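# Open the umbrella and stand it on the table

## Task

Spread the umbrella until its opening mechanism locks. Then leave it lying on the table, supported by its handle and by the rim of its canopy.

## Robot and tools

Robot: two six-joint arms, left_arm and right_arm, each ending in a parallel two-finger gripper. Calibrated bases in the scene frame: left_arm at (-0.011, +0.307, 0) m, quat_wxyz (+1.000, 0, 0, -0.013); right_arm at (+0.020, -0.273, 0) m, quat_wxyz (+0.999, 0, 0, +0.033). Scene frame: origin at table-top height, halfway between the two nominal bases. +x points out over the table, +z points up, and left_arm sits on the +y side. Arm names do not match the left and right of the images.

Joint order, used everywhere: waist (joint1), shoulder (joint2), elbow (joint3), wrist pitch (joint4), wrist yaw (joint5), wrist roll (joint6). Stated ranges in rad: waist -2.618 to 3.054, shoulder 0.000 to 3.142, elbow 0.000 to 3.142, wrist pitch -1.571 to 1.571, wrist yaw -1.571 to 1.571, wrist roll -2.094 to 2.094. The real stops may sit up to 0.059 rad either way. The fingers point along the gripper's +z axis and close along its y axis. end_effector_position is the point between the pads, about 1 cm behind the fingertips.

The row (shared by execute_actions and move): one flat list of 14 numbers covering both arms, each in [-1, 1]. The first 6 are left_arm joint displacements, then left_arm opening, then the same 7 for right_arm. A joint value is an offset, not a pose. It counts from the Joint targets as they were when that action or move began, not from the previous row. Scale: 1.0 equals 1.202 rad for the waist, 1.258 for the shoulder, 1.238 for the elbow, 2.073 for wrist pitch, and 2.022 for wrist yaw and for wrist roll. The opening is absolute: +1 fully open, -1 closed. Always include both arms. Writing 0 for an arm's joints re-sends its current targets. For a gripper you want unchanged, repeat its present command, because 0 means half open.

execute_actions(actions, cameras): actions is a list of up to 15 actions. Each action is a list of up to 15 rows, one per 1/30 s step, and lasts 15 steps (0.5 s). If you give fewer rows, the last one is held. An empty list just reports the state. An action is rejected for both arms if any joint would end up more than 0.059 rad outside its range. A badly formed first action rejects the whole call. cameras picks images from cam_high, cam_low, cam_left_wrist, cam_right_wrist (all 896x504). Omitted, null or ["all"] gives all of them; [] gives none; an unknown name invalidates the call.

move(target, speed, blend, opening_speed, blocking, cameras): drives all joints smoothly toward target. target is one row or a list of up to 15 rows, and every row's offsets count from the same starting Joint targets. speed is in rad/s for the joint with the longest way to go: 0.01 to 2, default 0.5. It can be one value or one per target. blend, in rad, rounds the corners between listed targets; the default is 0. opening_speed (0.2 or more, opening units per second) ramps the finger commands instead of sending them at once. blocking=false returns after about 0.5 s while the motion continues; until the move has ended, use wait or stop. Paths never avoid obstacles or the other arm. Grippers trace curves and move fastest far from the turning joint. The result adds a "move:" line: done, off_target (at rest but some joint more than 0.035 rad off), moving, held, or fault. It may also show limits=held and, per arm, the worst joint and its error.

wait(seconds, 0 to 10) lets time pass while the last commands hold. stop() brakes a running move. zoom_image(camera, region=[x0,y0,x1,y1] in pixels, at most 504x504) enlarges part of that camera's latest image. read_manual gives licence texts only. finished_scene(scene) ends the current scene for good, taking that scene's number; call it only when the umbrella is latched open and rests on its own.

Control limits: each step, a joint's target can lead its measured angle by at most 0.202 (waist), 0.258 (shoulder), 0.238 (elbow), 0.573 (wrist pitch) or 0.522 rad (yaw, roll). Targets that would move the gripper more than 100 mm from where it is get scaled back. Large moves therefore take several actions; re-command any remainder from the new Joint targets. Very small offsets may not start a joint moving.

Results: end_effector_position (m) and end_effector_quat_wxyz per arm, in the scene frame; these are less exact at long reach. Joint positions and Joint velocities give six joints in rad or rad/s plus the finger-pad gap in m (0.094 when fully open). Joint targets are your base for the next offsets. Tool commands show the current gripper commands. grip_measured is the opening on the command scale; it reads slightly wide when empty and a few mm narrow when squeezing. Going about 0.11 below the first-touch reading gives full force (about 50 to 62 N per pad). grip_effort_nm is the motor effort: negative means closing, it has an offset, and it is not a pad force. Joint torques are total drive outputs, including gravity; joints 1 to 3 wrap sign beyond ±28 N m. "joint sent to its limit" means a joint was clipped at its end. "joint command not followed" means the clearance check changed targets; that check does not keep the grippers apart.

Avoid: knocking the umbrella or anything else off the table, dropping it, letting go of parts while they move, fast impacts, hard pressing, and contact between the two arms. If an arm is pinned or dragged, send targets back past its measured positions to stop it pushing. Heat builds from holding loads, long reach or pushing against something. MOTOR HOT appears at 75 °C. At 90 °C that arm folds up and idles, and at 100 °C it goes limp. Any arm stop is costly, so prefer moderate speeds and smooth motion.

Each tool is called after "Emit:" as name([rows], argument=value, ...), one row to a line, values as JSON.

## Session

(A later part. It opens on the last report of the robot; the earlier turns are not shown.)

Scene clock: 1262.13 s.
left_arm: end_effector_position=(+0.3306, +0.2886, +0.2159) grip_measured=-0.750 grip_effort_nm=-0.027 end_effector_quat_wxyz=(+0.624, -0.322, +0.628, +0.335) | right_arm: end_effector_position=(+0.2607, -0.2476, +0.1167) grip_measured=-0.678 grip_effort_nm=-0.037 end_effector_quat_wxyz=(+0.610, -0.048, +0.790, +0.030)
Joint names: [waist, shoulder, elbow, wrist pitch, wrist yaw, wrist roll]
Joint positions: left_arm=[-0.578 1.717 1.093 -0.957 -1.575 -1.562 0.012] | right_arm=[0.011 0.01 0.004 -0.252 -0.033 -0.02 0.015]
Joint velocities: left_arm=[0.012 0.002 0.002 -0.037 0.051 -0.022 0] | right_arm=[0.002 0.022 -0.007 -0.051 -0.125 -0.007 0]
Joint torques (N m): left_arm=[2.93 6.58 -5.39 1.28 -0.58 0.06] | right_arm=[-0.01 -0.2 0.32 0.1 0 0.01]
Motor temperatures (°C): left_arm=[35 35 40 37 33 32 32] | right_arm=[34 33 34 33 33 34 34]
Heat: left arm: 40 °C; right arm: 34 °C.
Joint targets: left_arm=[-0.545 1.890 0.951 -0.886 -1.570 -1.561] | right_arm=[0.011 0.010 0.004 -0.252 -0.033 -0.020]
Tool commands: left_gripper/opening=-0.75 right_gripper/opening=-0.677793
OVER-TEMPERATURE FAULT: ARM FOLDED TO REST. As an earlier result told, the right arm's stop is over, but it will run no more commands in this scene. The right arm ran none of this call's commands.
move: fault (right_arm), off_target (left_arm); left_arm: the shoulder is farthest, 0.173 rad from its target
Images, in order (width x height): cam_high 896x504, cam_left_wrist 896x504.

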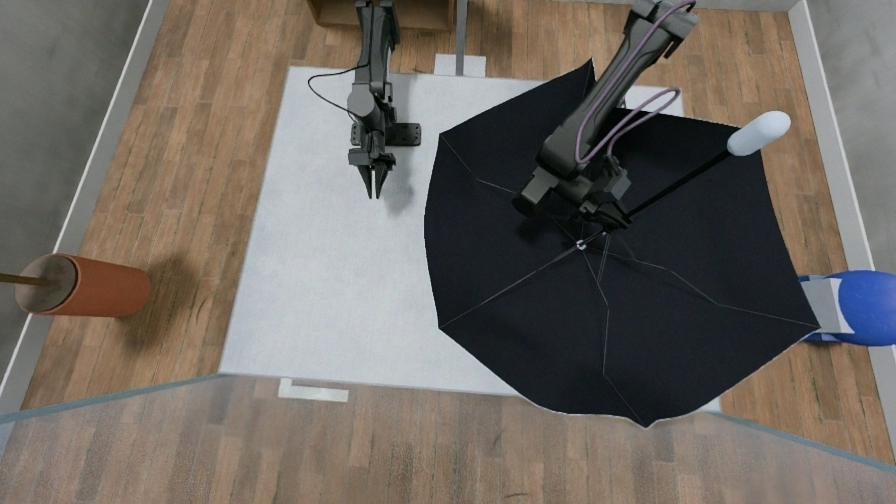

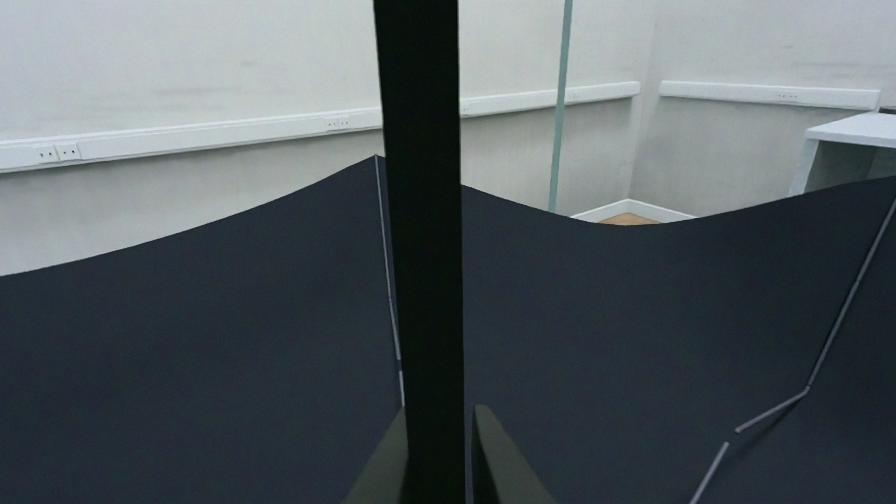

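Emit:
move([
  [0, 0.02, -0.02, 0.01, 0, 0, -0.7, 0, 0, 0, 0, 0, 0, -0.6778],
  [0, 0.0358, -0.0372, 0.0125, 0, 0, -0.7, 0, 0, 0, 0, 0, 0, -0.6778],
], speed=0.2, blend=0.03, cameras=["cam_low","cam_left_wrist"])

Scene clock: 1274.33 s.
left_arm: end_effector_position=(+0.3309, +0.2884, +0.2104) grip_measured=-0.700 grip_effort_nm=-0.002 end_effector_quat_wxyz=(+0.623, -0.319, +0.629, +0.338) | right_arm: end_effector_position=(+0.2607, -0.2476, +0.1167) grip_measured=-0.678 grip_effort_nm=-0.042 end_effector_quat_wxyz=(+0.610, -0.048, +0.790, +0.030)
Joint names: [waist, shoulder, elbow, wrist pitch, wrist yaw, wrist roll]
Joint positions: left_arm=[-0.578 1.727 1.081 -0.936 -1.575 -1.553 0.014] | right_arm=[0.011 0.01 0.004 -0.252 -0.033 -0.02 0.015]
Joint velocities: left_arm=[-0.002 -0.012 0.017 0.022 -0.037 -0.037 0] | right_arm=[-0.002 -0.017 -0.017 -0.022 -0.051 -0.022 0]
Joint torques (N m): left_arm=[2.95 9.28 -8.29 1.34 -0.58 -0.04] | right_arm=[0.01 -0.21 0.36 0.11 0 0.01]
Motor temperatures (°C): left_arm=[35 36 40 38 33 32 32] | right_arm=[34 33 34 33 33 34 34]
Heat: left arm: 40 °C; right arm: 34 °C.
Joint targets: left_arm=[-0.545 1.935 0.905 -0.860 -1.570 -1.561] | right_arm=[0.011 0.010 0.004 -0.252 -0.033 -0.020]
Tool commands: left_gripper/opening=-0.7 right_gripper/opening=-0.677792
OVER-TEMPERATURE FAULT: ARM FOLDED TO REST. As an earlier result told, the right arm's stop is over, but it will run no more commands in this scene. The right arm ran none of this call's commands.
move: fault (right_arm), off_target (left_arm); blend cut to 0.0106 rad at target 1; left_arm: the shoulder is farthest, 0.208 rad from its target
Images, in order (width x height): cam_low 896x504, cam_left_wrist 896x504.

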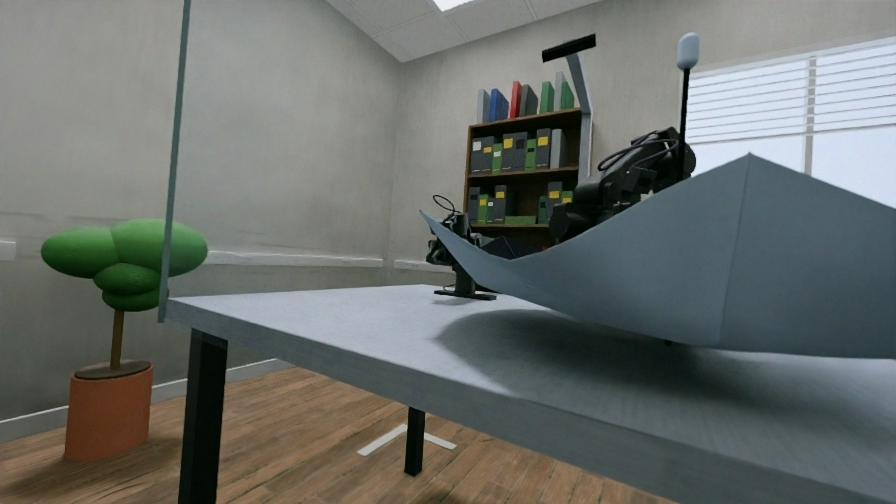

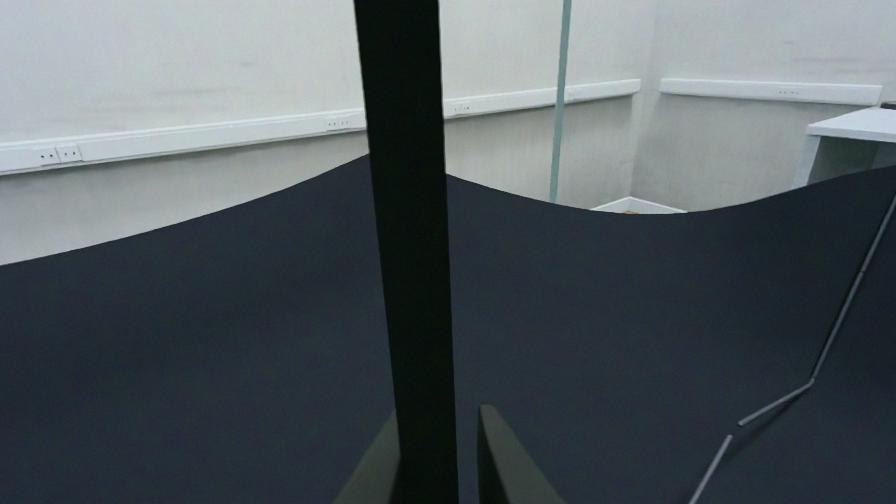

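Emit:
wait(seconds=0, cameras=["cam_high"])

Emit:
zoom_image(camera="cam_high", region=[560, 205, 650, 260])

Scene clock: 1296.53 s.
left_arm: end_effector_position=(+0.3310, +0.2883, +0.2104) grip_measured=-0.700 grip_effort_nm=-0.012 end_effector_quat_wxyz=(+0.623, -0.319, +0.629, +0.338) | right_arm: end_effector_position=(+0.2607, -0.2476, +0.1167) grip_measured=-0.678 grip_effort_nm=-0.037 end_effector_quat_wxyz=(+0.610, -0.048, +0.790, +0.030)
Joint names: [waist, shoulder, elbow, wrist pitch, wrist yaw, wrist roll]
Joint positions: left_arm=[-0.578 1.727 1.081 -0.935 -1.575 -1.553 0.014] | right_arm=[0.011 0.01 0.004 -0.252 -0.033 -0.02 0.015]
Joint velocities: left_arm=[-0.002 -0.002 -0.002 0.007 -0.007 0.037 0] | right_arm=[-0.002 -0.007 0.007 -0.022 0.007 -0.066 -0.001]
Joint torques (N m): left_arm=[2.93 9.32 -8.27 1.33 -0.58 -0.05] | right_arm=[0.01 -0.24 0.35 0.11 0.01 0.01]
Motor temperatures (°C): left_arm=[35 37 42 38 33 32 32] | right_arm=[34 33 34 33 33 34 34]
Heat: left arm: 42 °C; right arm: 34 °C.
Joint targets: left_arm=[-0.545 1.935 0.905 -0.860 -1.570 -1.561] | right_arm=[0.011 0.010 0.004 -0.252 -0.033 -0.020]
Tool commands: left_gripper/opening=-0.7 right_gripper/opening=-0.677793
OVER-TEMPERATURE FAULT: ARM FOLDED TO REST. As an earlier result told, the right arm's stop is over, but it will run no more commands in this scene.
Images, in order (width x height): cam_high 896x504.

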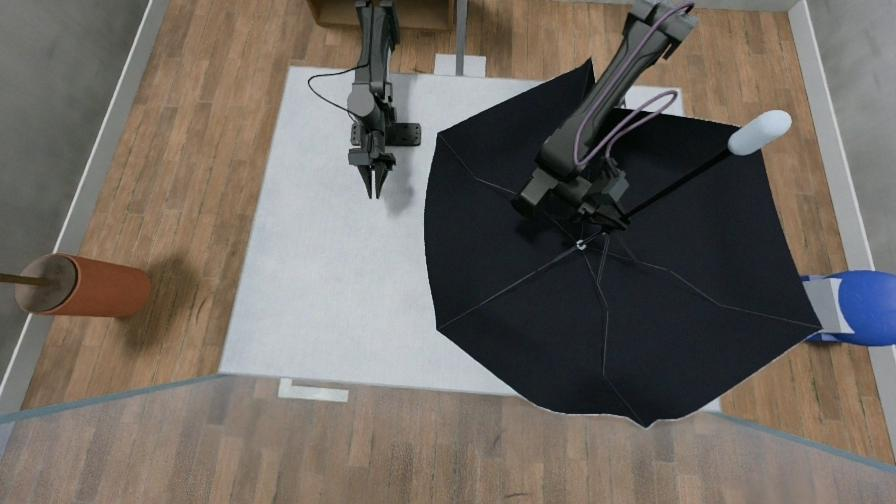

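Scaled by 5.600 from the camera's 896x504 image, which has a finer 1280x720 frame.

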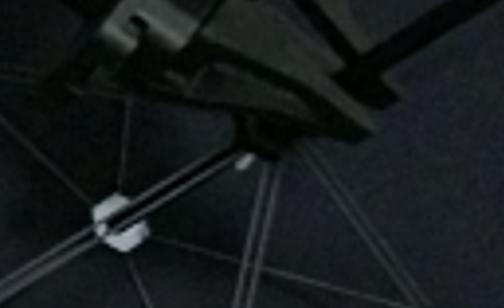

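Emit:
move(target=[0, -0.032, 0.032, -0.01, 0, 0, -0.7, 0, 0, 0, 0, 0, 0, -0.6778], speed=0.2, cameras=[])

Emit:
move(target=[0, -0.032, 0.032, -0.01, 0, 0, -0.7, 0, 0, 0, 0, 0, 0, -0.6778], speed=0.2, cameras=[])

Emit:
move(target=[0, -0.032, 0.032, -0.01, 0, 0, -0.7, 0, 0, 0, 0, 0, 0, -0.6778], speed=0.2, cameras=[])

Scene clock: 1335.43 s.
left_arm: end_effector_position=(+0.3310, +0.2883, +0.2104) grip_measured=-0.700 grip_effort_nm=-0.002 end_effector_quat_wxyz=(+0.623, -0.319, +0.629, +0.338) | right_arm: end_effector_position=(+0.2607, -0.2476, +0.1167) grip_measured=-0.678 grip_effort_nm=-0.027 end_effector_quat_wxyz=(+0.610, -0.048, +0.790, +0.030)
Joint names: [waist, shoulder, elbow, wrist pitch, wrist yaw, wrist roll]
Joint positions: left_arm=[-0.578 1.727 1.081 -0.935 -1.575 -1.553 0.014] | right_arm=[0.011 0.01 0.004 -0.252 -0.033 -0.02 0.015]
Joint velocities: left_arm=[-0.007 0.002 0.012 0.007 0.022 -0.007 0] | right_arm=[-0.017 -0.007 0.007 0.037 -0.022 0.007 0]
Joint torques (N m): left_arm=[2.95 6.17 -4.97 1.11 -0.57 -0.06] | right_arm=[-0.01 -0.18 0.36 0.11 0 0.01]
Motor temperatures (°C): left_arm=[35 38 42 38 33 32 31] | right_arm=[34 33 33 33 33 34 34]
Heat: left arm: 42 °C; right arm: 34 °C.
Joint targets: left_arm=[-0.545 1.895 0.944 -0.881 -1.570 -1.561] | right_arm=[0.011 0.010 0.004 -0.252 -0.033 -0.020]
Tool commands: left_gripper/opening=-0.7 right_gripper/opening=-0.677793
OVER-TEMPERATURE FAULT: ARM FOLDED TO REST. As an earlier result told, the right arm's stop is over, but it will run no more commands in this scene. The right arm ran none of this call's commands.
move: fault (right_arm), off_target (left_arm); left_arm: the shoulder is farthest, 0.168 rad from its target
No camera images: "cameras" was empty.

Scene clock: 1336.13 s.
left_arm: end_effector_position=(+0.3311, +0.2882, +0.2118) grip_measured=-0.700 grip_effort_nm=-0.032 end_effector_quat_wxyz=(+0.622, -0.319, +0.630, +0.339) | right_arm: end_effector_position=(+0.2607, -0.2476, +0.1167) grip_measured=-0.678 grip_effort_nm=-0.032 end_effector_quat_wxyz=(+0.610, -0.048, +0.790, +0.030)
Joint names: [waist, shoulder, elbow, wrist pitch, wrist yaw, wrist roll]
Joint positions: left_arm=[-0.578 1.726 1.085 -0.942 -1.575 -1.553 0.014] | right_arm=[0.011 0.01 0.004 -0.252 -0.033 -0.02 0.015]
Joint velocities: left_arm=[-0.007 -0.017 0.017 0.051 -0.007 -0.022 0] | right_arm=[0.007 0.017 -0.017 0.066 -0.022 -0.051 -0.001]
Joint torques (N m): left_arm=[2.92 3.1 -2.03 0.95 -0.57 -0.04] | right_arm=[0.01 -0.21 0.38 0.11 0.01 0.02]
Motor temperatures (°C): left_arm=[35 37 42 38 33 32 31] | right_arm=[34 33 33 33 33 34 34]
Heat: left arm: 42 °C; right arm: 34 °C.
Joint targets: left_arm=[-0.545 1.855 0.984 -0.901 -1.570 -1.561] | right_arm=[0.011 0.010 0.004 -0.252 -0.033 -0.020]
Tool commands: left_gripper/opening=-0.7 right_gripper/opening=-0.677793
OVER-TEMPERATURE FAULT: ARM FOLDED TO REST. As an earlier result told, the right arm's stop is over, but it will run no more commands in this scene. The right arm ran none of this call's commands.
move: fault (right_arm), off_target (left_arm); left_arm: the shoulder is farthest, 0.129 rad from its target
No camera images: "cameras" was empty.

Scene clock: 1336.83 s.
left_arm: end_effector_position=(+0.3313, +0.2881, +0.2142) grip_measured=-0.700 grip_effort_nm=-0.017 end_effector_quat_wxyz=(+0.623, -0.320, +0.629, +0.337) | right_arm: end_effector_position=(+0.2607, -0.2476, +0.1167) grip_measured=-0.678 grip_effort_nm=-0.037 end_effector_quat_wxyz=(+0.610, -0.048, +0.790, +0.030)
Joint names: [waist, shoulder, elbow, wrist pitch, wrist yaw, wrist roll]
Joint positions: left_arm=[-0.578 1.722 1.092 -0.95 -1.575 -1.555 0.014] | right_arm=[0.011 0.01 0.004 -0.252 -0.033 -0.02 0.015]
Joint velocities: left_arm=[-0.022 -0.007 -0.017 0.007 0.066 -0.051 0.001] | right_arm=[-0.012 0.002 -0.017 0.007 0.007 -0.007 0]
Joint torques (N m): left_arm=[2.92 0.25 0.68 0.81 -0.58 -0.02] | right_arm=[-0.01 -0.21 0.4 0.1 -0.01 0.01]
Motor temperatures (°C): left_arm=[35 37 42 38 33 32 31] | right_arm=[34 33 33 33 33 34 34]
Heat: left arm: 42 °C; right arm: 34 °C.
Joint targets: left_arm=[-0.545 1.814 1.024 -0.922 -1.570 -1.561] | right_arm=[0.011 0.010 0.004 -0.252 -0.033 -0.020]
Tool commands: left_gripper/opening=-0.7 right_gripper/opening=-0.677793
OVER-TEMPERATURE FAULT: ARM FOLDED TO REST. As an earlier result told, the right arm's stop is over, but it will run no more commands in this scene. The right arm ran none of this call's commands.
move: fault (right_arm), off_target (left_arm); left_arm: the shoulder is farthest, 0.092 rad from its target
No camera images: "cameras" was empty.

Emit:
move(target=[0, -0.064, 0.064, -0.02, 0, 0, -0.7, 0, 0, 0, 0, 0, 0, -0.6778], speed=0.3, cameras=[])

Emit:
move(target=[0, 0.024, -0.024, 0.0075, 0, 0, -0.7, 0, 0, 0, 0, 0, 0, -0.6778], speed=0.2, cameras=[])

Emit:
move(target=[0, 0.024, -0.024, 0.0075, 0, 0, -0.7, 0, 0, 0, 0, 0, 0, -0.6778], speed=0.2, cameras=[])

Emit:
move(target=[0, 0.024, -0.024, 0.0075, 0, 0, -0.7, 0, 0, 0, 0, 0, 0, -0.6778], speed=0.2, cameras=[])

Emit:
move(target=[0, 0.024, -0.024, 0.0075, 0, 0, -0.7, 0, 0, 0, 0, 0, 0, -0.6778], speed=0.2, cameras=[])

Emit:
move(target=[0, 0.024, -0.024, 0.0075, 0, 0, -0.7, 0, 0, 0, 0, 0, 0, -0.6778], speed=0.2, cameras=[])

Scene clock: 1360.97 s.
left_arm: end_effector_position=(+0.3300, +0.2890, +0.2301) grip_measured=-0.700 grip_effort_nm=-0.027 end_effector_quat_wxyz=(+0.627, -0.328, +0.625, +0.330) | right_arm: end_effector_position=(+0.2607, -0.2476, +0.1167) grip_measured=-0.678 grip_effort_nm=-0.022 end_effector_quat_wxyz=(+0.610, -0.048, +0.790, +0.030)
Joint names: [waist, shoulder, elbow, wrist pitch, wrist yaw, wrist roll]
Joint positions: left_arm=[-0.578 1.689 1.121 -0.989 -1.575 -1.556 0.014] | right_arm=[0.011 0.01 0.004 -0.252 -0.033 -0.02 0.015]
Joint velocities: left_arm=[-0.002 -0.002 -0.012 0.051 0.007 -0.022 0] | right_arm=[-0.012 -0.012 -0.002 0.022 0.007 -0.066 0]
Joint torques (N m): left_arm=[2.93 -3 4.59 0.81 -0.58 -0.02] | right_arm=[-0.01 -0.21 0.36 0.11 -0.01 0.02]
Motor temperatures (°C): left_arm=[35 36 40 37 33 32 31] | right_arm=[34 33 33 32 33 34 34]
Heat: left arm: 40 °C; right arm: 34 °C.
Joint targets: left_arm=[-0.545 1.734 1.103 -0.964 -1.570 -1.561] | right_arm=[0.011 0.010 0.004 -0.252 -0.033 -0.020]
Tool commands: left_gripper/opening=-0.7 right_gripper/opening=-0.677792
OVER-TEMPERATURE FAULT: ARM FOLDED TO REST. As an earlier result told, the right arm's stop is over, but it will run no more commands in this scene. The right arm ran none of this call's commands.
move: fault (right_arm), off_target (left_arm); left_arm: the shoulder is farthest, 0.044 rad from its target
No camera images: "cameras" was empty.

Scene clock: 1361.67 s.
left_arm: end_effector_position=(+0.3301, +0.2889, +0.2299) grip_measured=-0.700 grip_effort_nm=-0.017 end_effector_quat_wxyz=(+0.627, -0.327, +0.625, +0.330) | right_arm: end_effector_position=(+0.2607, -0.2476, +0.1167) grip_measured=-0.678 grip_effort_nm=-0.027 end_effector_quat_wxyz=(+0.610, -0.048, +0.790, +0.030)
Joint names: [waist, shoulder, elbow, wrist pitch, wrist yaw, wrist roll]
Joint positions: left_arm=[-0.578 1.69 1.121 -0.989 -1.575 -1.556 0.014] | right_arm=[0.011 0.01 0.004 -0.252 -0.033 -0.02 0.015]
Joint velocities: left_arm=[-0.017 -0.017 0.012 0.051 -0.095 -0.022 0] | right_arm=[0.012 0.007 -0.017 -0.022 0.007 0.037 0]
Joint torques (N m): left_arm=[2.95 -0.95 2.33 0.97 -0.59 -0.02] | right_arm=[0.02 -0.24 0.36 0.11 0.01 0.02]
Motor temperatures (°C): left_arm=[35 36 40 37 33 32 31] | right_arm=[34 33 33 32 33 34 34]
Heat: left arm: 40 °C; right arm: 34 °C.
Joint targets: left_arm=[-0.545 1.764 1.073 -0.948 -1.570 -1.561] | right_arm=[0.011 0.010 0.004 -0.252 -0.033 -0.020]
Tool commands: left_gripper/opening=-0.7 right_gripper/opening=-0.677792
OVER-TEMPERATURE FAULT: ARM FOLDED TO REST. As an earlier result told, the right arm's stop is over, but it will run no more commands in this scene. The right arm ran none of this call's commands.
move: fault (right_arm), off_target (left_arm); left_arm: the shoulder is farthest, 0.074 rad from its target
No camera images: "cameras" was empty.

Scene clock: 1362.37 s.
left_arm: end_effector_position=(+0.3306, +0.2885, +0.2276) grip_measured=-0.700 grip_effort_nm=-0.017 end_effector_quat_wxyz=(+0.625, -0.325, +0.627, +0.333) | right_arm: end_effector_position=(+0.2607, -0.2476, +0.1167) grip_measured=-0.678 grip_effort_nm=-0.032 end_effector_quat_wxyz=(+0.610, -0.048, +0.790, +0.030)
Joint names: [waist, shoulder, elbow, wrist pitch, wrist yaw, wrist roll]
Joint positions: left_arm=[-0.578 1.698 1.12 -0.989 -1.575 -1.556 0.014] | right_arm=[0.011 0.01 0.004 -0.252 -0.033 -0.02 0.015]
Joint velocities: left_arm=[-0.012 0.002 0.012 -0.007 -0.095 -0.037 0.001] | right_arm=[0.002 0.007 -0.007 0.051 0.037 0.007 0]
Joint torques (N m): left_arm=[2.93 0.75 0.16 1.14 -0.59 -0.02] | right_arm=[0.02 -0.21 0.36 0.11 -0.01 0.02]
Motor temperatures (°C): left_arm=[35 36 40 37 33 32 31] | right_arm=[34 33 33 32 33 34 34]
Heat: left arm: 40 °C; right arm: 34 °C.
Joint targets: left_arm=[-0.545 1.795 1.043 -0.932 -1.570 -1.561] | right_arm=[0.011 0.010 0.004 -0.252 -0.033 -0.020]
Tool commands: left_gripper/opening=-0.7 right_gripper/opening=-0.677793
OVER-TEMPERATURE FAULT: ARM FOLDED TO REST. As an earlier result told, the right arm's stop is over, but it will run no more commands in this scene. The right arm ran none of this call's commands.
move: fault (right_arm), off_target (left_arm); left_arm: the shoulder is farthest, 0.097 rad from its target
No camera images: "cameras" was empty.

Scene clock: 1363.07 s.
left_arm: end_effector_position=(+0.3302, +0.2889, +0.2260) grip_measured=-0.700 grip_effort_nm=-0.032 end_effector_quat_wxyz=(+0.625, -0.323, +0.628, +0.334) | right_arm: end_effector_position=(+0.2607, -0.2476, +0.1167) grip_measured=-0.678 grip_effort_nm=-0.032 end_effector_quat_wxyz=(+0.610, -0.048, +0.790, +0.030)
Joint names: [waist, shoulder, elbow, wrist pitch, wrist yaw, wrist roll]
Joint positions: left_arm=[-0.578 1.699 1.115 -0.988 -1.575 -1.555 0.014] | right_arm=[0.011 0.01 0.004 -0.252 -0.033 -0.02 0.015]
Joint velocities: left_arm=[0.007 -0.002 0.007 -0.081 -0.022 -0.022 0] | right_arm=[-0.012 -0.017 -0.007 0.037 -0.022 0.007 0]
Joint torques (N m): left_arm=[2.96 2.97 -1.85 1.28 -0.58 -0.02] | right_arm=[0.02 -0.23 0.36 0.11 0 0.02]
Motor temperatures (°C): left_arm=[35 36 40 37 33 32 31] | right_arm=[34 33 33 32 33 34 34]
Heat: left arm: 40 °C; right arm: 34 °C.
Joint targets: left_arm=[-0.545 1.825 1.014 -0.917 -1.570 -1.561] | right_arm=[0.011 0.010 0.004 -0.252 -0.033 -0.020]
Tool commands: left_gripper/opening=-0.7 right_gripper/opening=-0.677792
OVER-TEMPERATURE FAULT: ARM FOLDED TO REST. As an earlier result told, the right arm's stop is over, but it will run no more commands in this scene. The right arm ran none of this call's commands.
move: fault (right_arm), off_target (left_arm); left_arm: the shoulder is farthest, 0.127 rad from its target
No camera images: "cameras" was empty.

Scene clock: 1363.77 s.
left_arm: end_effector_position=(+0.3302, +0.2888, +0.2213) grip_measured=-0.700 grip_effort_nm=-0.027 end_effector_quat_wxyz=(+0.624, -0.321, +0.628, +0.336) | right_arm: end_effector_position=(+0.2607, -0.2476, +0.1167) grip_measured=-0.678 grip_effort_nm=-0.032 end_effector_quat_wxyz=(+0.610, -0.048, +0.790, +0.030)
Joint names: [waist, shoulder, elbow, wrist pitch, wrist yaw, wrist roll]
Joint positions: left_arm=[-0.578 1.707 1.104 -0.975 -1.575 -1.555 0.014] | right_arm=[0.011 0.01 0.004 -0.252 -0.033 -0.02 0.015]
Joint velocities: left_arm=[-0.002 -0.002 -0.002 -0.066 -0.051 0.051 0] | right_arm=[0.002 -0.007 -0.022 -0.037 -0.081 -0.022 -0.001]
Joint torques (N m): left_arm=[2.92 4.67 -3.51 1.29 -0.58 -0.02] | right_arm=[0.01 -0.23 0.35 0.11 0 0.01]
Motor temperatures (°C): left_arm=[35 36 40 37 33 32 31] | right_arm=[34 33 33 32 33 34 34]
Heat: left arm: 40 °C; right arm: 34 °C.
Joint targets: left_arm=[-0.545 1.855 0.984 -0.901 -1.570 -1.561] | right_arm=[0.011 0.010 0.004 -0.252 -0.033 -0.020]
Tool commands: left_gripper/opening=-0.7 right_gripper/opening=-0.677793
OVER-TEMPERATURE FAULT: ARM FOLDED TO REST. As an earlier result told, the right arm's stop is over, but it will run no more commands in this scene. The right arm ran none of this call's commands.
move: fault (right_arm), off_target (left_arm); left_arm: the shoulder is farthest, 0.149 rad from its target
No camera images: "cameras" was empty.

Scene clock: 1364.47 s.
left_arm: end_effector_position=(+0.3304, +0.2887, +0.2166) grip_measured=-0.700 grip_effort_nm=-0.027 end_effector_quat_wxyz=(+0.623, -0.319, +0.629, +0.338) | right_arm: end_effector_position=(+0.2607, -0.2476, +0.1167) grip_measured=-0.678 grip_effort_nm=-0.032 end_effector_quat_wxyz=(+0.610, -0.048, +0.790, +0.030)
Joint names: [waist, shoulder, elbow, wrist pitch, wrist yaw, wrist roll]
Joint positions: left_arm=[-0.578 1.715 1.094 -0.961 -1.575 -1.554 0.014] | right_arm=[0.011 0.01 0.004 -0.252 -0.033 -0.02 0.015]
Joint velocities: left_arm=[0.002 0.017 0.002 0.022 -0.125 0.022 0] | right_arm=[0.002 -0.012 -0.007 -0.037 -0.081 -0.007 0.001]
Joint torques (N m): left_arm=[2.95 6.31 -5.22 1.32 -0.58 -0.02] | right_arm=[0.03 -0.18 0.38 0.11 0 0.02]
Motor temperatures (°C): left_arm=[35 36 40 37 33 32 31] | right_arm=[34 33 33 32 33 34 34]
Heat: left arm: 40 °C; right arm: 34 °C.
Joint targets: left_arm=[-0.545 1.885 0.954 -0.886 -1.571 -1.561] | right_arm=[0.011 0.010 0.004 -0.252 -0.033 -0.020]
Tool commands: left_gripper/opening=-0.7 right_gripper/opening=-0.677793
OVER-TEMPERATURE FAULT: ARM FOLDED TO REST. As an earlier result told, the right arm's stop is over, but it will run no more commands in this scene. The right arm ran none of this call's commands.
move: fault (right_arm), off_target (left_arm); left_arm: the shoulder is farthest, 0.170 rad from its target
No camera images: "cameras" was empty.

Emit:
move(target=[0, -0.12, 0.12, -0.0375, 0, 0, -0.7, 0, 0, 0, 0, 0, 0, -0.6778], speed=0.4, cameras=[])

Emit:
execute_actions([
  [[0, 0.167, -0.1535, 0.0386, 0, 0, -0.7, 0, 0, 0, 0, 0, 0, -0.6778]],
], cameras=[])

Scene clock: 1392.03 s.
left_arm: end_effector_position=(+0.3299, +0.2891, +0.2317) grip_measured=-0.700 grip_effort_nm=-0.017 end_effector_quat_wxyz=(+0.628, -0.329, +0.624, +0.328) | right_arm: end_effector_position=(+0.2607, -0.2476, +0.1167) grip_measured=-0.678 grip_effort_nm=-0.027 end_effector_quat_wxyz=(+0.610, -0.048, +0.790, +0.030)
Joint names: [waist, shoulder, elbow, wrist pitch, wrist yaw, wrist roll]
Joint positions: left_arm=[-0.578 1.685 1.123 -0.989 -1.575 -1.554 0.014] | right_arm=[0.011 0.01 0.004 -0.252 -0.033 -0.02 0.015]
Joint velocities: left_arm=[-0.012 -0.002 -0.007 -0.022 -0.037 -0.007 -0.001] | right_arm=[-0.007 -0.017 0.002 -0.037 -0.037 0.007 0]
Joint torques (N m): left_arm=[2.93 -2.71 4.48 0.82 -0.59 -0.04] | right_arm=[0.02 -0.18 0.36 0.11 0 0.03]
Motor temperatures (°C): left_arm=[35 36 40 37 33 32 31] | right_arm=[34 33 33 32 33 34 34]
Heat: left arm: 40 °C; right arm: 34 °C.
Joint targets: left_arm=[-0.545 1.734 1.103 -0.963 -1.570 -1.561] | right_arm=[0.011 0.010 0.004 -0.252 -0.033 -0.020]
Tool commands: left_gripper/opening=-0.7 right_gripper/opening=-0.677792
OVER-TEMPERATURE FAULT: ARM FOLDED TO REST. As an earlier result told, the right arm's stop is over, but it will run no more commands in this scene. The right arm ran none of this call's commands.
move: fault (right_arm), off_target (left_arm); left_arm: the shoulder is farthest, 0.049 rad from its target
No camera images: "cameras" was empty.

Scene clock: 1392.73 s.
left_arm: end_effector_position=(+0.3316, +0.2871, +0.2065) grip_measured=-0.698 grip_effort_nm=-0.144 end_effector_quat_wxyz=(+0.619, -0.310, +0.634, +0.346) | right_arm: end_effector_position=(+0.2607, -0.2476, +0.1167) grip_measured=-0.678 grip_effort_nm=-0.032 end_effector_quat_wxyz=(+0.610, -0.048, +0.790, +0.030)
Joint names: [waist, shoulder, elbow, wrist pitch, wrist yaw, wrist roll]
Joint positions: left_arm=[-0.58 1.745 1.085 -0.956 -1.575 -1.562 0.014] | right_arm=[0.011 0.01 0.004 -0.252 -0.033 -0.02 0.015]
Joint velocities: left_arm=[-0.012 0.002 0.002 -0.007 -0.007 0.007 0.001] | right_arm=[-0.002 0.002 -0.007 0.007 -0.022 0.037 0]
Joint torques (N m): left_arm=[3.11 8.5 -8.03 1.25 -0.58 0.06] | right_arm=[0.01 -0.21 0.34 0.11 -0.01 0.02]
Motor temperatures (°C): left_arm=[35 36 40 37 33 32 31] | right_arm=[34 33 33 32 33 34 34]
Heat: left arm: 40 °C; right arm: 34 °C.
Joint targets: left_arm=[-0.545 1.944 0.913 -0.884 -1.570 -1.561] | right_arm=[0.011 0.010 0.004 -0.252 -0.033 -0.020]
Tool commands: left_gripper/opening=-0.7 right_gripper/opening=-0.677792
OVER-TEMPERATURE FAULT: ARM FOLDED TO REST. As an earlier result told, the right arm's stop is over, but it will run no more commands in this scene. The right arm ran none of this call's commands.
No camera images: "cameras" was empty.

Emit:
wait(seconds=0, cameras=["cam_high"])

Emit:
zoom_image(camera="cam_high", region=[575, 215, 635, 250])

Scene clock: 1434.97 s.
left_arm: end_effector_position=(+0.3316, +0.2871, +0.2065) grip_measured=-0.698 grip_effort_nm=-0.144 end_effector_quat_wxyz=(+0.619, -0.310, +0.634, +0.346) | right_arm: end_effector_position=(+0.2607, -0.2476, +0.1167) grip_measured=-0.678 grip_effort_nm=-0.032 end_effector_quat_wxyz=(+0.610, -0.048, +0.790, +0.030)
Joint names: [waist, shoulder, elbow, wrist pitch, wrist yaw, wrist roll]
Joint positions: left_arm=[-0.58 1.745 1.085 -0.956 -1.575 -1.562 0.014] | right_arm=[0.011 0.01 0.004 -0.252 -0.033 -0.02 0.015]
Joint velocities: left_arm=[-0.007 -0.007 -0.007 -0.007 -0.007 0.051 0] | right_arm=[0.012 -0.022 -0.017 -0.037 -0.051 0.007 -0.002]
Joint torques (N m): left_arm=[3.12 8.49 -8.05 1.24 -0.58 0.05] | right_arm=[0.01 -0.18 0.35 0.11 0 0.02]
Motor temperatures (°C): left_arm=[35 36 41 37 33 32 31] | right_arm=[34 33 33 32 33 34 34]
Heat: left arm: 41 °C; right arm: 34 °C.
Joint targets: left_arm=[-0.545 1.944 0.913 -0.884 -1.570 -1.561] | right_arm=[0.011 0.010 0.004 -0.252 -0.033 -0.020]
Tool commands: left_gripper/opening=-0.7 right_gripper/opening=-0.677793
OVER-TEMPERATURE FAULT: ARM FOLDED TO REST. As an earlier result told, the right arm's stop is over, but it will run no more commands in this scene.
Images, in order (width x height): cam_high 896x504.

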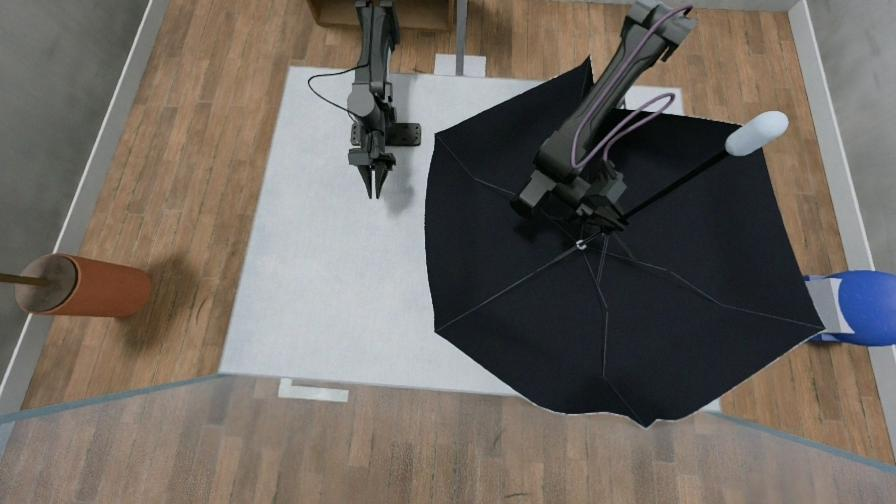

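Scaled by 8.400 from the camera's 896x504 image, which has a finer 1280x720 frame.

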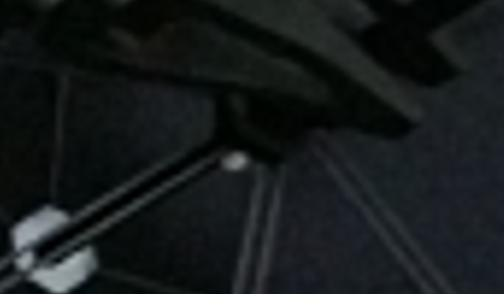

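Emit:
move(target=[0, -0.178, 0.163, -0.0318, 0, 0, -0.65, 0, 0, 0, 0, 0, 0, -0.6778], speed=0.5, cameras=[])

Emit:
execute_actions([
  [[0, 0.2464, -0.2221, 0.053, 0, 0, -0.65, 0, 0, 0, 0, 0, 0, -0.6778]],
], cameras=["cam_high"])

Emit:
zoom_image(camera="cam_high", region=[575, 215, 635, 250])

Scene clock: 1447.00 s.
left_arm: end_effector_position=(+0.3298, +0.2883, +0.2355) grip_measured=-0.650 grip_effort_nm=-0.002 end_effector_quat_wxyz=(+0.629, -0.329, +0.624, +0.327) | right_arm: end_effector_position=(+0.2607, -0.2476, +0.1167) grip_measured=-0.678 grip_effort_nm=-0.032 end_effector_quat_wxyz=(+0.610, -0.048, +0.790, +0.030)
Joint names: [waist, shoulder, elbow, wrist pitch, wrist yaw, wrist roll]
Joint positions: left_arm=[-0.58 1.677 1.13 -0.993 -1.575 -1.545 0.016] | right_arm=[0.011 0.01 0.004 -0.252 -0.033 -0.02 0.015]
Joint velocities: left_arm=[-0.012 0.012 -0.007 0.037 -0.037 -0.066 0.001] | right_arm=[-0.007 -0.012 0.017 0.051 -0.022 -0.081 0]
Joint torques (N m): left_arm=[3.11 -3.11 4.86 1.02 -0.59 -0.13] | right_arm=[0.01 -0.23 0.35 0.11 0 0.01]
Motor temperatures (°C): left_arm=[35 36 41 37 33 32 31] | right_arm=[34 32 33 32 33 34 34]
Heat: left arm: 41 °C; right arm: 34 °C.
Joint targets: left_arm=[-0.545 1.720 1.115 -0.950 -1.570 -1.561] | right_arm=[0.011 0.010 0.004 -0.252 -0.033 -0.020]
Tool commands: left_gripper/opening=-0.65 right_gripper/opening=-0.677793
OVER-TEMPERATURE FAULT: ARM FOLDED TO REST. As an earlier result told, the right arm's stop is over, but it will run no more commands in this scene. The right arm ran none of this call's commands.
move: fault (right_arm), off_target (left_arm); left_arm: the shoulder is farthest, 0.043 rad from its target
No camera images: "cameras" was empty.

Scene clock: 1447.70 s.
left_arm: end_effector_position=(+0.3306, +0.2845, +0.1994) grip_measured=-0.648 grip_effort_nm=-0.110 end_effector_quat_wxyz=(+0.618, -0.304, +0.637, +0.346) | right_arm: end_effector_position=(+0.2607, -0.2476, +0.1167) grip_measured=-0.678 grip_effort_nm=-0.037 end_effector_quat_wxyz=(+0.610, -0.048, +0.790, +0.030)
Joint names: [waist, shoulder, elbow, wrist pitch, wrist yaw, wrist roll]
Joint positions: left_arm=[-0.59 1.752 1.063 -0.924 -1.575 -1.548 0.017] | right_arm=[0.011 0.01 0.004 -0.252 -0.033 -0.02 0.015]
Joint velocities: left_arm=[-0.007 0.002 -0.017 0.007 0.007 0.037 0] | right_arm=[0.007 -0.007 -0.017 0.037 0.007 -0.037 0.001]
Joint torques (N m): left_arm=[3.29 9.91 -9.51 1.23 -0.58 -0.09] | right_arm=[-0.01 -0.23 0.38 0.12 0 0.01]
Motor temperatures (°C): left_arm=[35 37 41 37 33 32 31] | right_arm=[34 32 33 32 33 34 34]
Heat: left arm: 41 °C; right arm: 34 °C.
Joint targets: left_arm=[-0.552 1.970 0.875 -0.853 -1.571 -1.559] | right_arm=[0.011 0.010 0.004 -0.252 -0.033 -0.020]
Tool commands: left_gripper/opening=-0.65 right_gripper/opening=-0.677792
OVER-TEMPERATURE FAULT: ARM FOLDED TO REST. As an earlier result told, the right arm's stop is over, but it will run no more commands in this scene. The right arm ran none of this call's commands.
Images, in order (width x height): cam_high 896x504.

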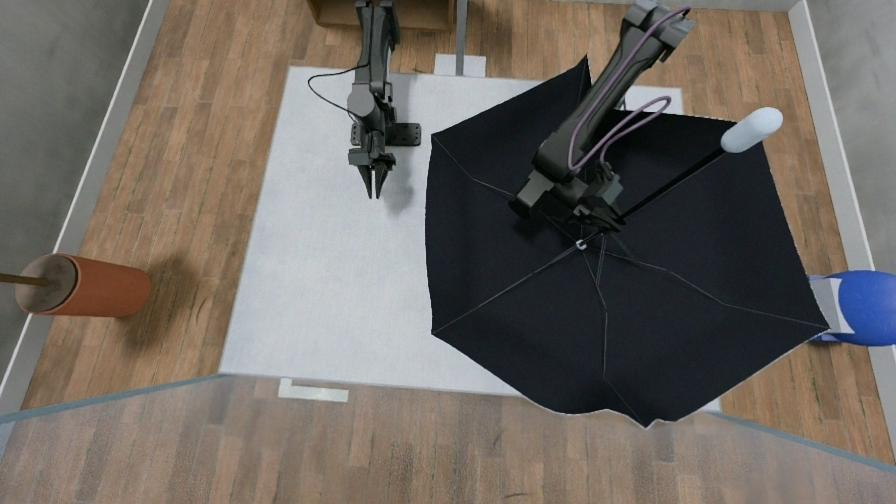

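Scaled by 8.400 from the camera's 896x504 image, which has a finer 1280x720 frame.

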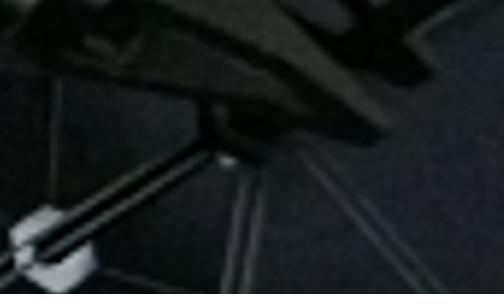

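Emit:
move(target=[0.0266, -0.1987, 0.1939, -0.0468, 0, -0.006, -0.65, 0, 0, 0, 0, 0, 0, -0.6778], speed=0.5, cameras=[])

Emit:
execute_actions([
  [[0,0,0,0,0,0,-0.95,0,0,0,0,0,0,-0.6778]],
], cameras=[])

Emit:
move(target=[0.0166, -0.0587, -0.0653, 0.0034, 0, -0.0495, -0.95, 0, 0, 0, 0, 0, 0, -0.6778], speed=0.15, cameras=["cam_high", "cam_left_wrist"])

Scene clock: 1460.40 s.
left_arm: end_effector_position=(+0.3296, +0.2970, +0.2338) grip_measured=-0.648 grip_effort_nm=-0.100 end_effector_quat_wxyz=(+0.623, -0.335, +0.621, +0.337) | right_arm: end_effector_position=(+0.2607, -0.2476, +0.1167) grip_measured=-0.678 grip_effort_nm=-0.037 end_effector_quat_wxyz=(+0.610, -0.048, +0.790, +0.030)
Joint names: [waist, shoulder, elbow, wrist pitch, wrist yaw, wrist roll]
Joint positions: left_arm=[-0.556 1.679 1.126 -0.995 -1.575 -1.548 0.017] | right_arm=[0.011 0.01 0.004 -0.252 -0.033 -0.02 0.015]
Joint velocities: left_arm=[-0.017 -0.007 -0.007 -0.007 -0.037 0.007 0] | right_arm=[0.002 -0.007 -0.002 0.051 -0.007 0.051 -0.001]
Joint torques (N m): left_arm=[3.19 -3.21 5.22 1.02 -0.59 -0.21] | right_arm=[-0.01 -0.21 0.39 0.11 -0.01 0.02]
Motor temperatures (°C): left_arm=[35 38 42 37 33 32 31] | right_arm=[34 32 33 32 33 34 34]
Heat: left arm: 42 °C; right arm: 34 °C.
Joint targets: left_arm=[-0.520 1.720 1.115 -0.950 -1.571 -1.571] | right_arm=[0.011 0.010 0.004 -0.252 -0.033 -0.020]
Tool commands: left_gripper/opening=-0.65 right_gripper/opening=-0.677792
OVER-TEMPERATURE FAULT: ARM FOLDED TO REST. As an earlier result told, the right arm's stop is over, but it will run no more commands in this scene. The right arm ran none of this call's commands.
move: fault (right_arm), off_target (left_arm); left_arm: the wrist pitch is farthest, 0.045 rad from its target
No camera images: "cameras" was empty.

Scene clock: 1461.10 s.
left_arm: end_effector_position=(+0.3300, +0.2968, +0.2344) grip_measured=-0.857 grip_effort_nm=-1.033 end_effector_quat_wxyz=(+0.630, -0.346, +0.615, +0.325) | right_arm: end_effector_position=(+0.2607, -0.2476, +0.1167) grip_measured=-0.678 grip_effort_nm=-0.037 end_effector_quat_wxyz=(+0.610, -0.048, +0.790, +0.030)
Joint names: [waist, shoulder, elbow, wrist pitch, wrist yaw, wrist roll]
Joint positions: left_arm=[-0.556 1.677 1.126 -0.986 -1.574 -1.574 0.007] | right_arm=[0.011 0.01 0.004 -0.252 -0.033 -0.02 0.015]
Joint velocities: left_arm=[-0.017 0.002 0.002 -0.022 -0.095 -0.022 -0.001] | right_arm=[-0.012 -0.002 0.002 -0.051 0.022 0.037 0]
Joint torques (N m): left_arm=[3.18 -3.07 5.22 0.95 -0.59 0.08] | right_arm=[0.01 -0.23 0.35 0.11 0.01 0.01]
Motor temperatures (°C): left_arm=[35 38 42 37 33 32 31] | right_arm=[34 32 33 32 33 34 34]
Heat: left arm: 42 °C; right arm: 34 °C.
Joint targets: left_arm=[-0.520 1.720 1.115 -0.950 -1.571 -1.571] | right_arm=[0.011 0.010 0.004 -0.252 -0.033 -0.020]
Tool commands: left_gripper/opening=-0.95 right_gripper/opening=-0.677793
OVER-TEMPERATURE FAULT: ARM FOLDED TO REST. As an earlier result told, the right arm's stop is over, but it will run no more commands in this scene. The right arm ran none of this call's commands.
No camera images: "cameras" was empty.

Scene clock: 1462.13 s.
left_arm: end_effector_position=(+0.3197, +0.3111, +0.2332) grip_measured=-0.857 grip_effort_nm=-1.033 end_effector_quat_wxyz=(+0.639, -0.378, +0.596, +0.306) | right_arm: end_effector_position=(+0.2607, -0.2476, +0.1167) grip_measured=-0.678 grip_effort_nm=-0.032 end_effector_quat_wxyz=(+0.610, -0.048, +0.790, +0.030)
Joint names: [waist, shoulder, elbow, wrist pitch, wrist yaw, wrist roll]
Joint positions: left_arm=[-0.533 1.632 1.071 -0.971 -1.574 -1.652 0.007] | right_arm=[0.011 0.01 0.004 -0.252 -0.033 -0.02 0.015]
Joint velocities: left_arm=[0.007 -0.017 -0.002 -0.007 -0.022 -0.022 0.001] | right_arm=[-0.012 -0.017 -0.007 -0.022 -0.022 0.022 0.001]
Joint torques (N m): left_arm=[2.93 -4.71 3.21 0.88 -0.59 -0.18] | right_arm=[0.02 -0.24 0.32 0.11 0 0.02]
Motor temperatures (°C): left_arm=[35 38 42 37 33 32 31] | right_arm=[34 32 33 32 33 34 34]
Heat: left arm: 42 °C; right arm: 34 °C.
Joint targets: left_arm=[-0.500 1.646 1.034 -0.943 -1.571 -1.671] | right_arm=[0.011 0.010 0.004 -0.252 -0.033 -0.020]
Tool commands: left_gripper/opening=-0.95 right_gripper/opening=-0.677792
OVER-TEMPERATURE FAULT: ARM FOLDED TO REST. As an earlier result told, the right arm's stop is over, but it will run no more commands in this scene. The right arm ran none of this call's commands.
move: fault (right_arm), off_target (left_arm); left_arm: the elbow is farthest, 0.037 rad from its target
Images, in order (width x height): cam_high 896x504, cam_left_wrist 896x504.

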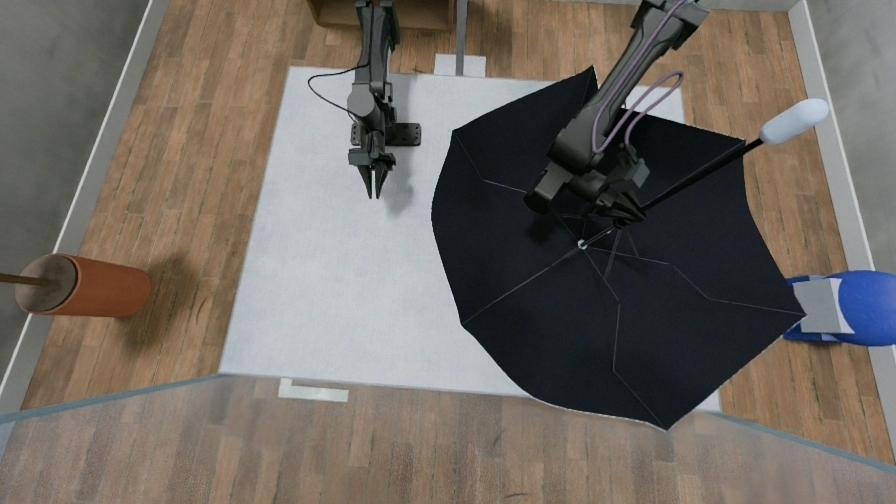

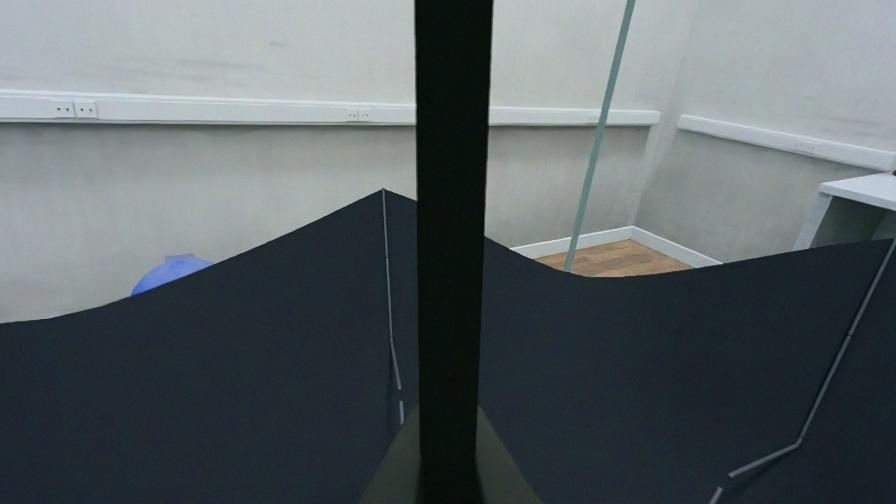

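Emit:
execute_actions(actions=[], cameras=["cam_high", "cam_left_wrist"])

Scene clock: 1482.23 s.
left_arm: end_effector_position=(+0.3196, +0.3111, +0.2332) grip_measured=-0.857 grip_effort_nm=-1.038 end_effector_quat_wxyz=(+0.639, -0.378, +0.596, +0.306) | right_arm: end_effector_position=(+0.2607, -0.2476, +0.1167) grip_measured=-0.678 grip_effort_nm=-0.027 end_effector_quat_wxyz=(+0.610, -0.048, +0.790, +0.030)
Joint names: [waist, shoulder, elbow, wrist pitch, wrist yaw, wrist roll]
Joint positions: left_arm=[-0.533 1.632 1.071 -0.971 -1.574 -1.652 0.007] | right_arm=[0.011 0.01 0.004 -0.252 -0.033 -0.02 0.015]
Joint velocities: left_arm=[0.002 -0.017 0.002 -0.139 0.022 0.051 0.001] | right_arm=[-0.002 -0.012 -0.017 -0.007 -0.051 -0.022 0]
Joint torques (N m): left_arm=[2.92 -4.7 3.19 0.87 -0.59 -0.18] | right_arm=[0.03 -0.23 0.38 0.11 0.01 0.02]
Motor temperatures (°C): left_arm=[35 37 40 37 33 32 32] | right_arm=[34 32 33 32 33 34 34]
Heat: left arm: 40 °C; right arm: 34 °C.
Joint targets: left_arm=[-0.500 1.646 1.034 -0.943 -1.571 -1.671] | right_arm=[0.011 0.010 0.004 -0.252 -0.033 -0.020]
Tool commands: left_gripper/opening=-0.95 right_gripper/opening=-0.677793
OVER-TEMPERATURE FAULT: ARM FOLDED TO REST. As an earlier result told, the right arm's stop is over, but it will run no more commands in this scene.
Images, in order (width x height): cam_high 896x504, cam_left_wrist 896x504.

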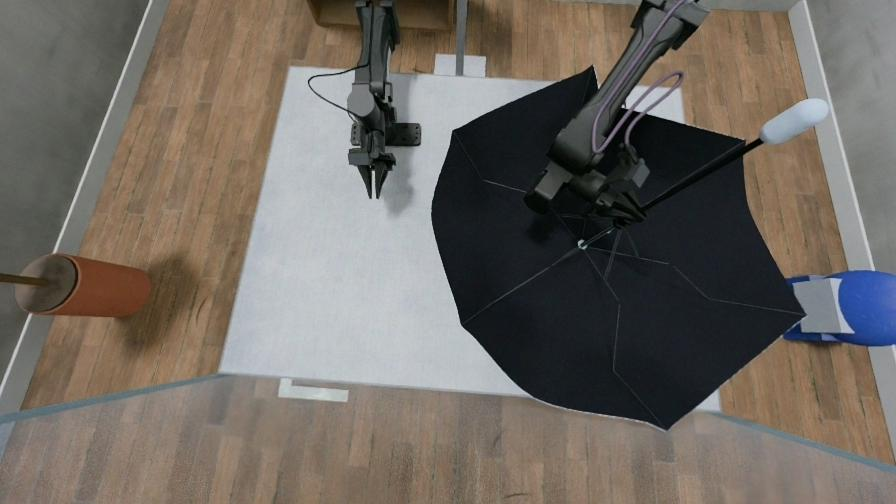

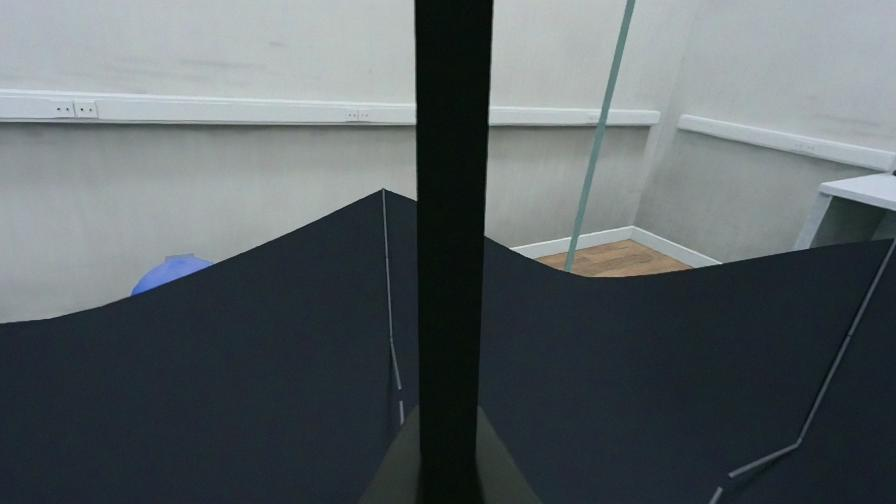

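Emit:
zoom_image(camera="cam_high", region=[430, 0, 830, 290])

Emit:
execute_actions(actions=[], cameras=["cam_low", "cam_right_wrist"])

Scaled by 1.260 from the camera's 896x504 image, which has a finer 1280x720 frame.

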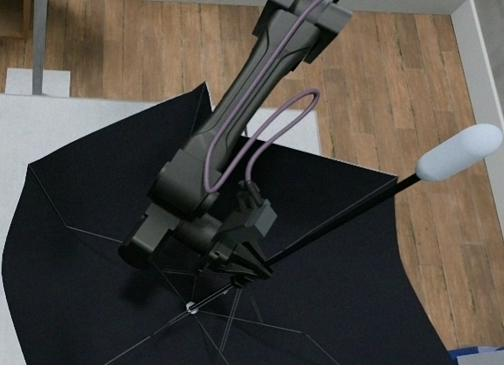

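Scene clock: 1524.83 s.
left_arm: end_effector_position=(+0.3196, +0.3111, +0.2332) grip_measured=-0.857 grip_effort_nm=-1.038 end_effector_quat_wxyz=(+0.639, -0.378, +0.596, +0.306) | right_arm: end_effector_position=(+0.2607, -0.2476, +0.1167) grip_measured=-0.678 grip_effort_nm=-0.022 end_effector_quat_wxyz=(+0.610, -0.048, +0.790, +0.030)
Joint names: [waist, shoulder, elbow, wrist pitch, wrist yaw, wrist roll]
Joint positions: left_arm=[-0.533 1.632 1.071 -0.971 -1.574 -1.652 0.007] | right_arm=[0.011 0.01 0.004 -0.252 -0.033 -0.02 0.015]
Joint velocities: left_arm=[-0.002 0.007 -0.002 -0.051 0.051 -0.066 -0.001] | right_arm=[-0.012 0.002 -0.012 -0.066 -0.007 -0.007 0]
Joint torques (N m): left_arm=[2.93 -4.71 3.21 0.87 -0.59 -0.17] | right_arm=[0.01 -0.25 0.35 0.11 -0.01 0.01]
Motor temperatures (°C): left_arm=[35 36 40 36 33 32 33] | right_arm=[34 32 33 32 33 34 34]
Heat: left arm: 40 °C; right arm: 34 °C.
Joint targets: left_arm=[-0.500 1.646 1.034 -0.943 -1.571 -1.671] | right_arm=[0.011 0.010 0.004 -0.252 -0.033 -0.020]
Tool commands: left_gripper/opening=-0.95 right_gripper/opening=-0.677793
OVER-TEMPERATURE FAULT: ARM FOLDED TO REST. As an earlier result told, the right arm's stop is over, but it will run no more commands in this scene.
Images, in order (width x height): cam_low 896x504, cam_right_wrist 896x504.

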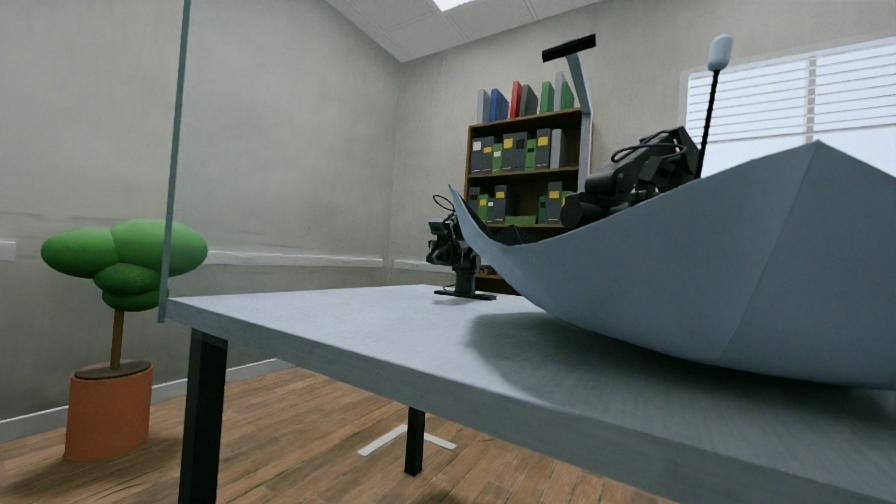

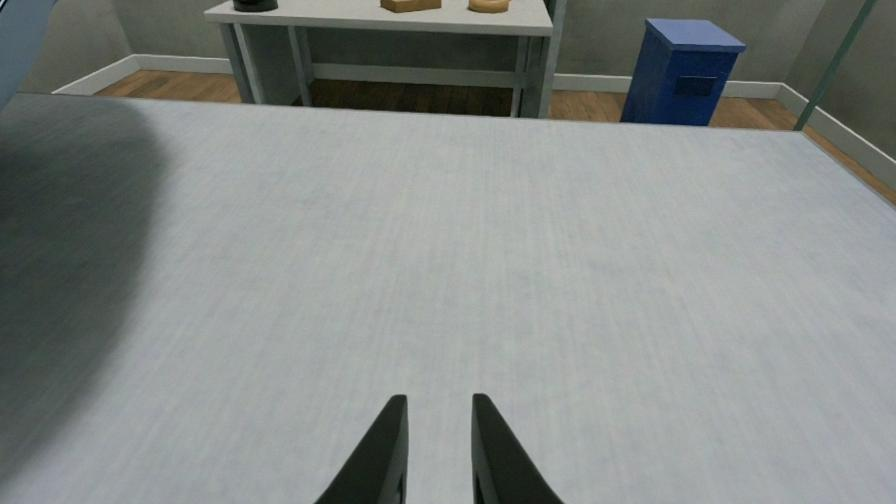

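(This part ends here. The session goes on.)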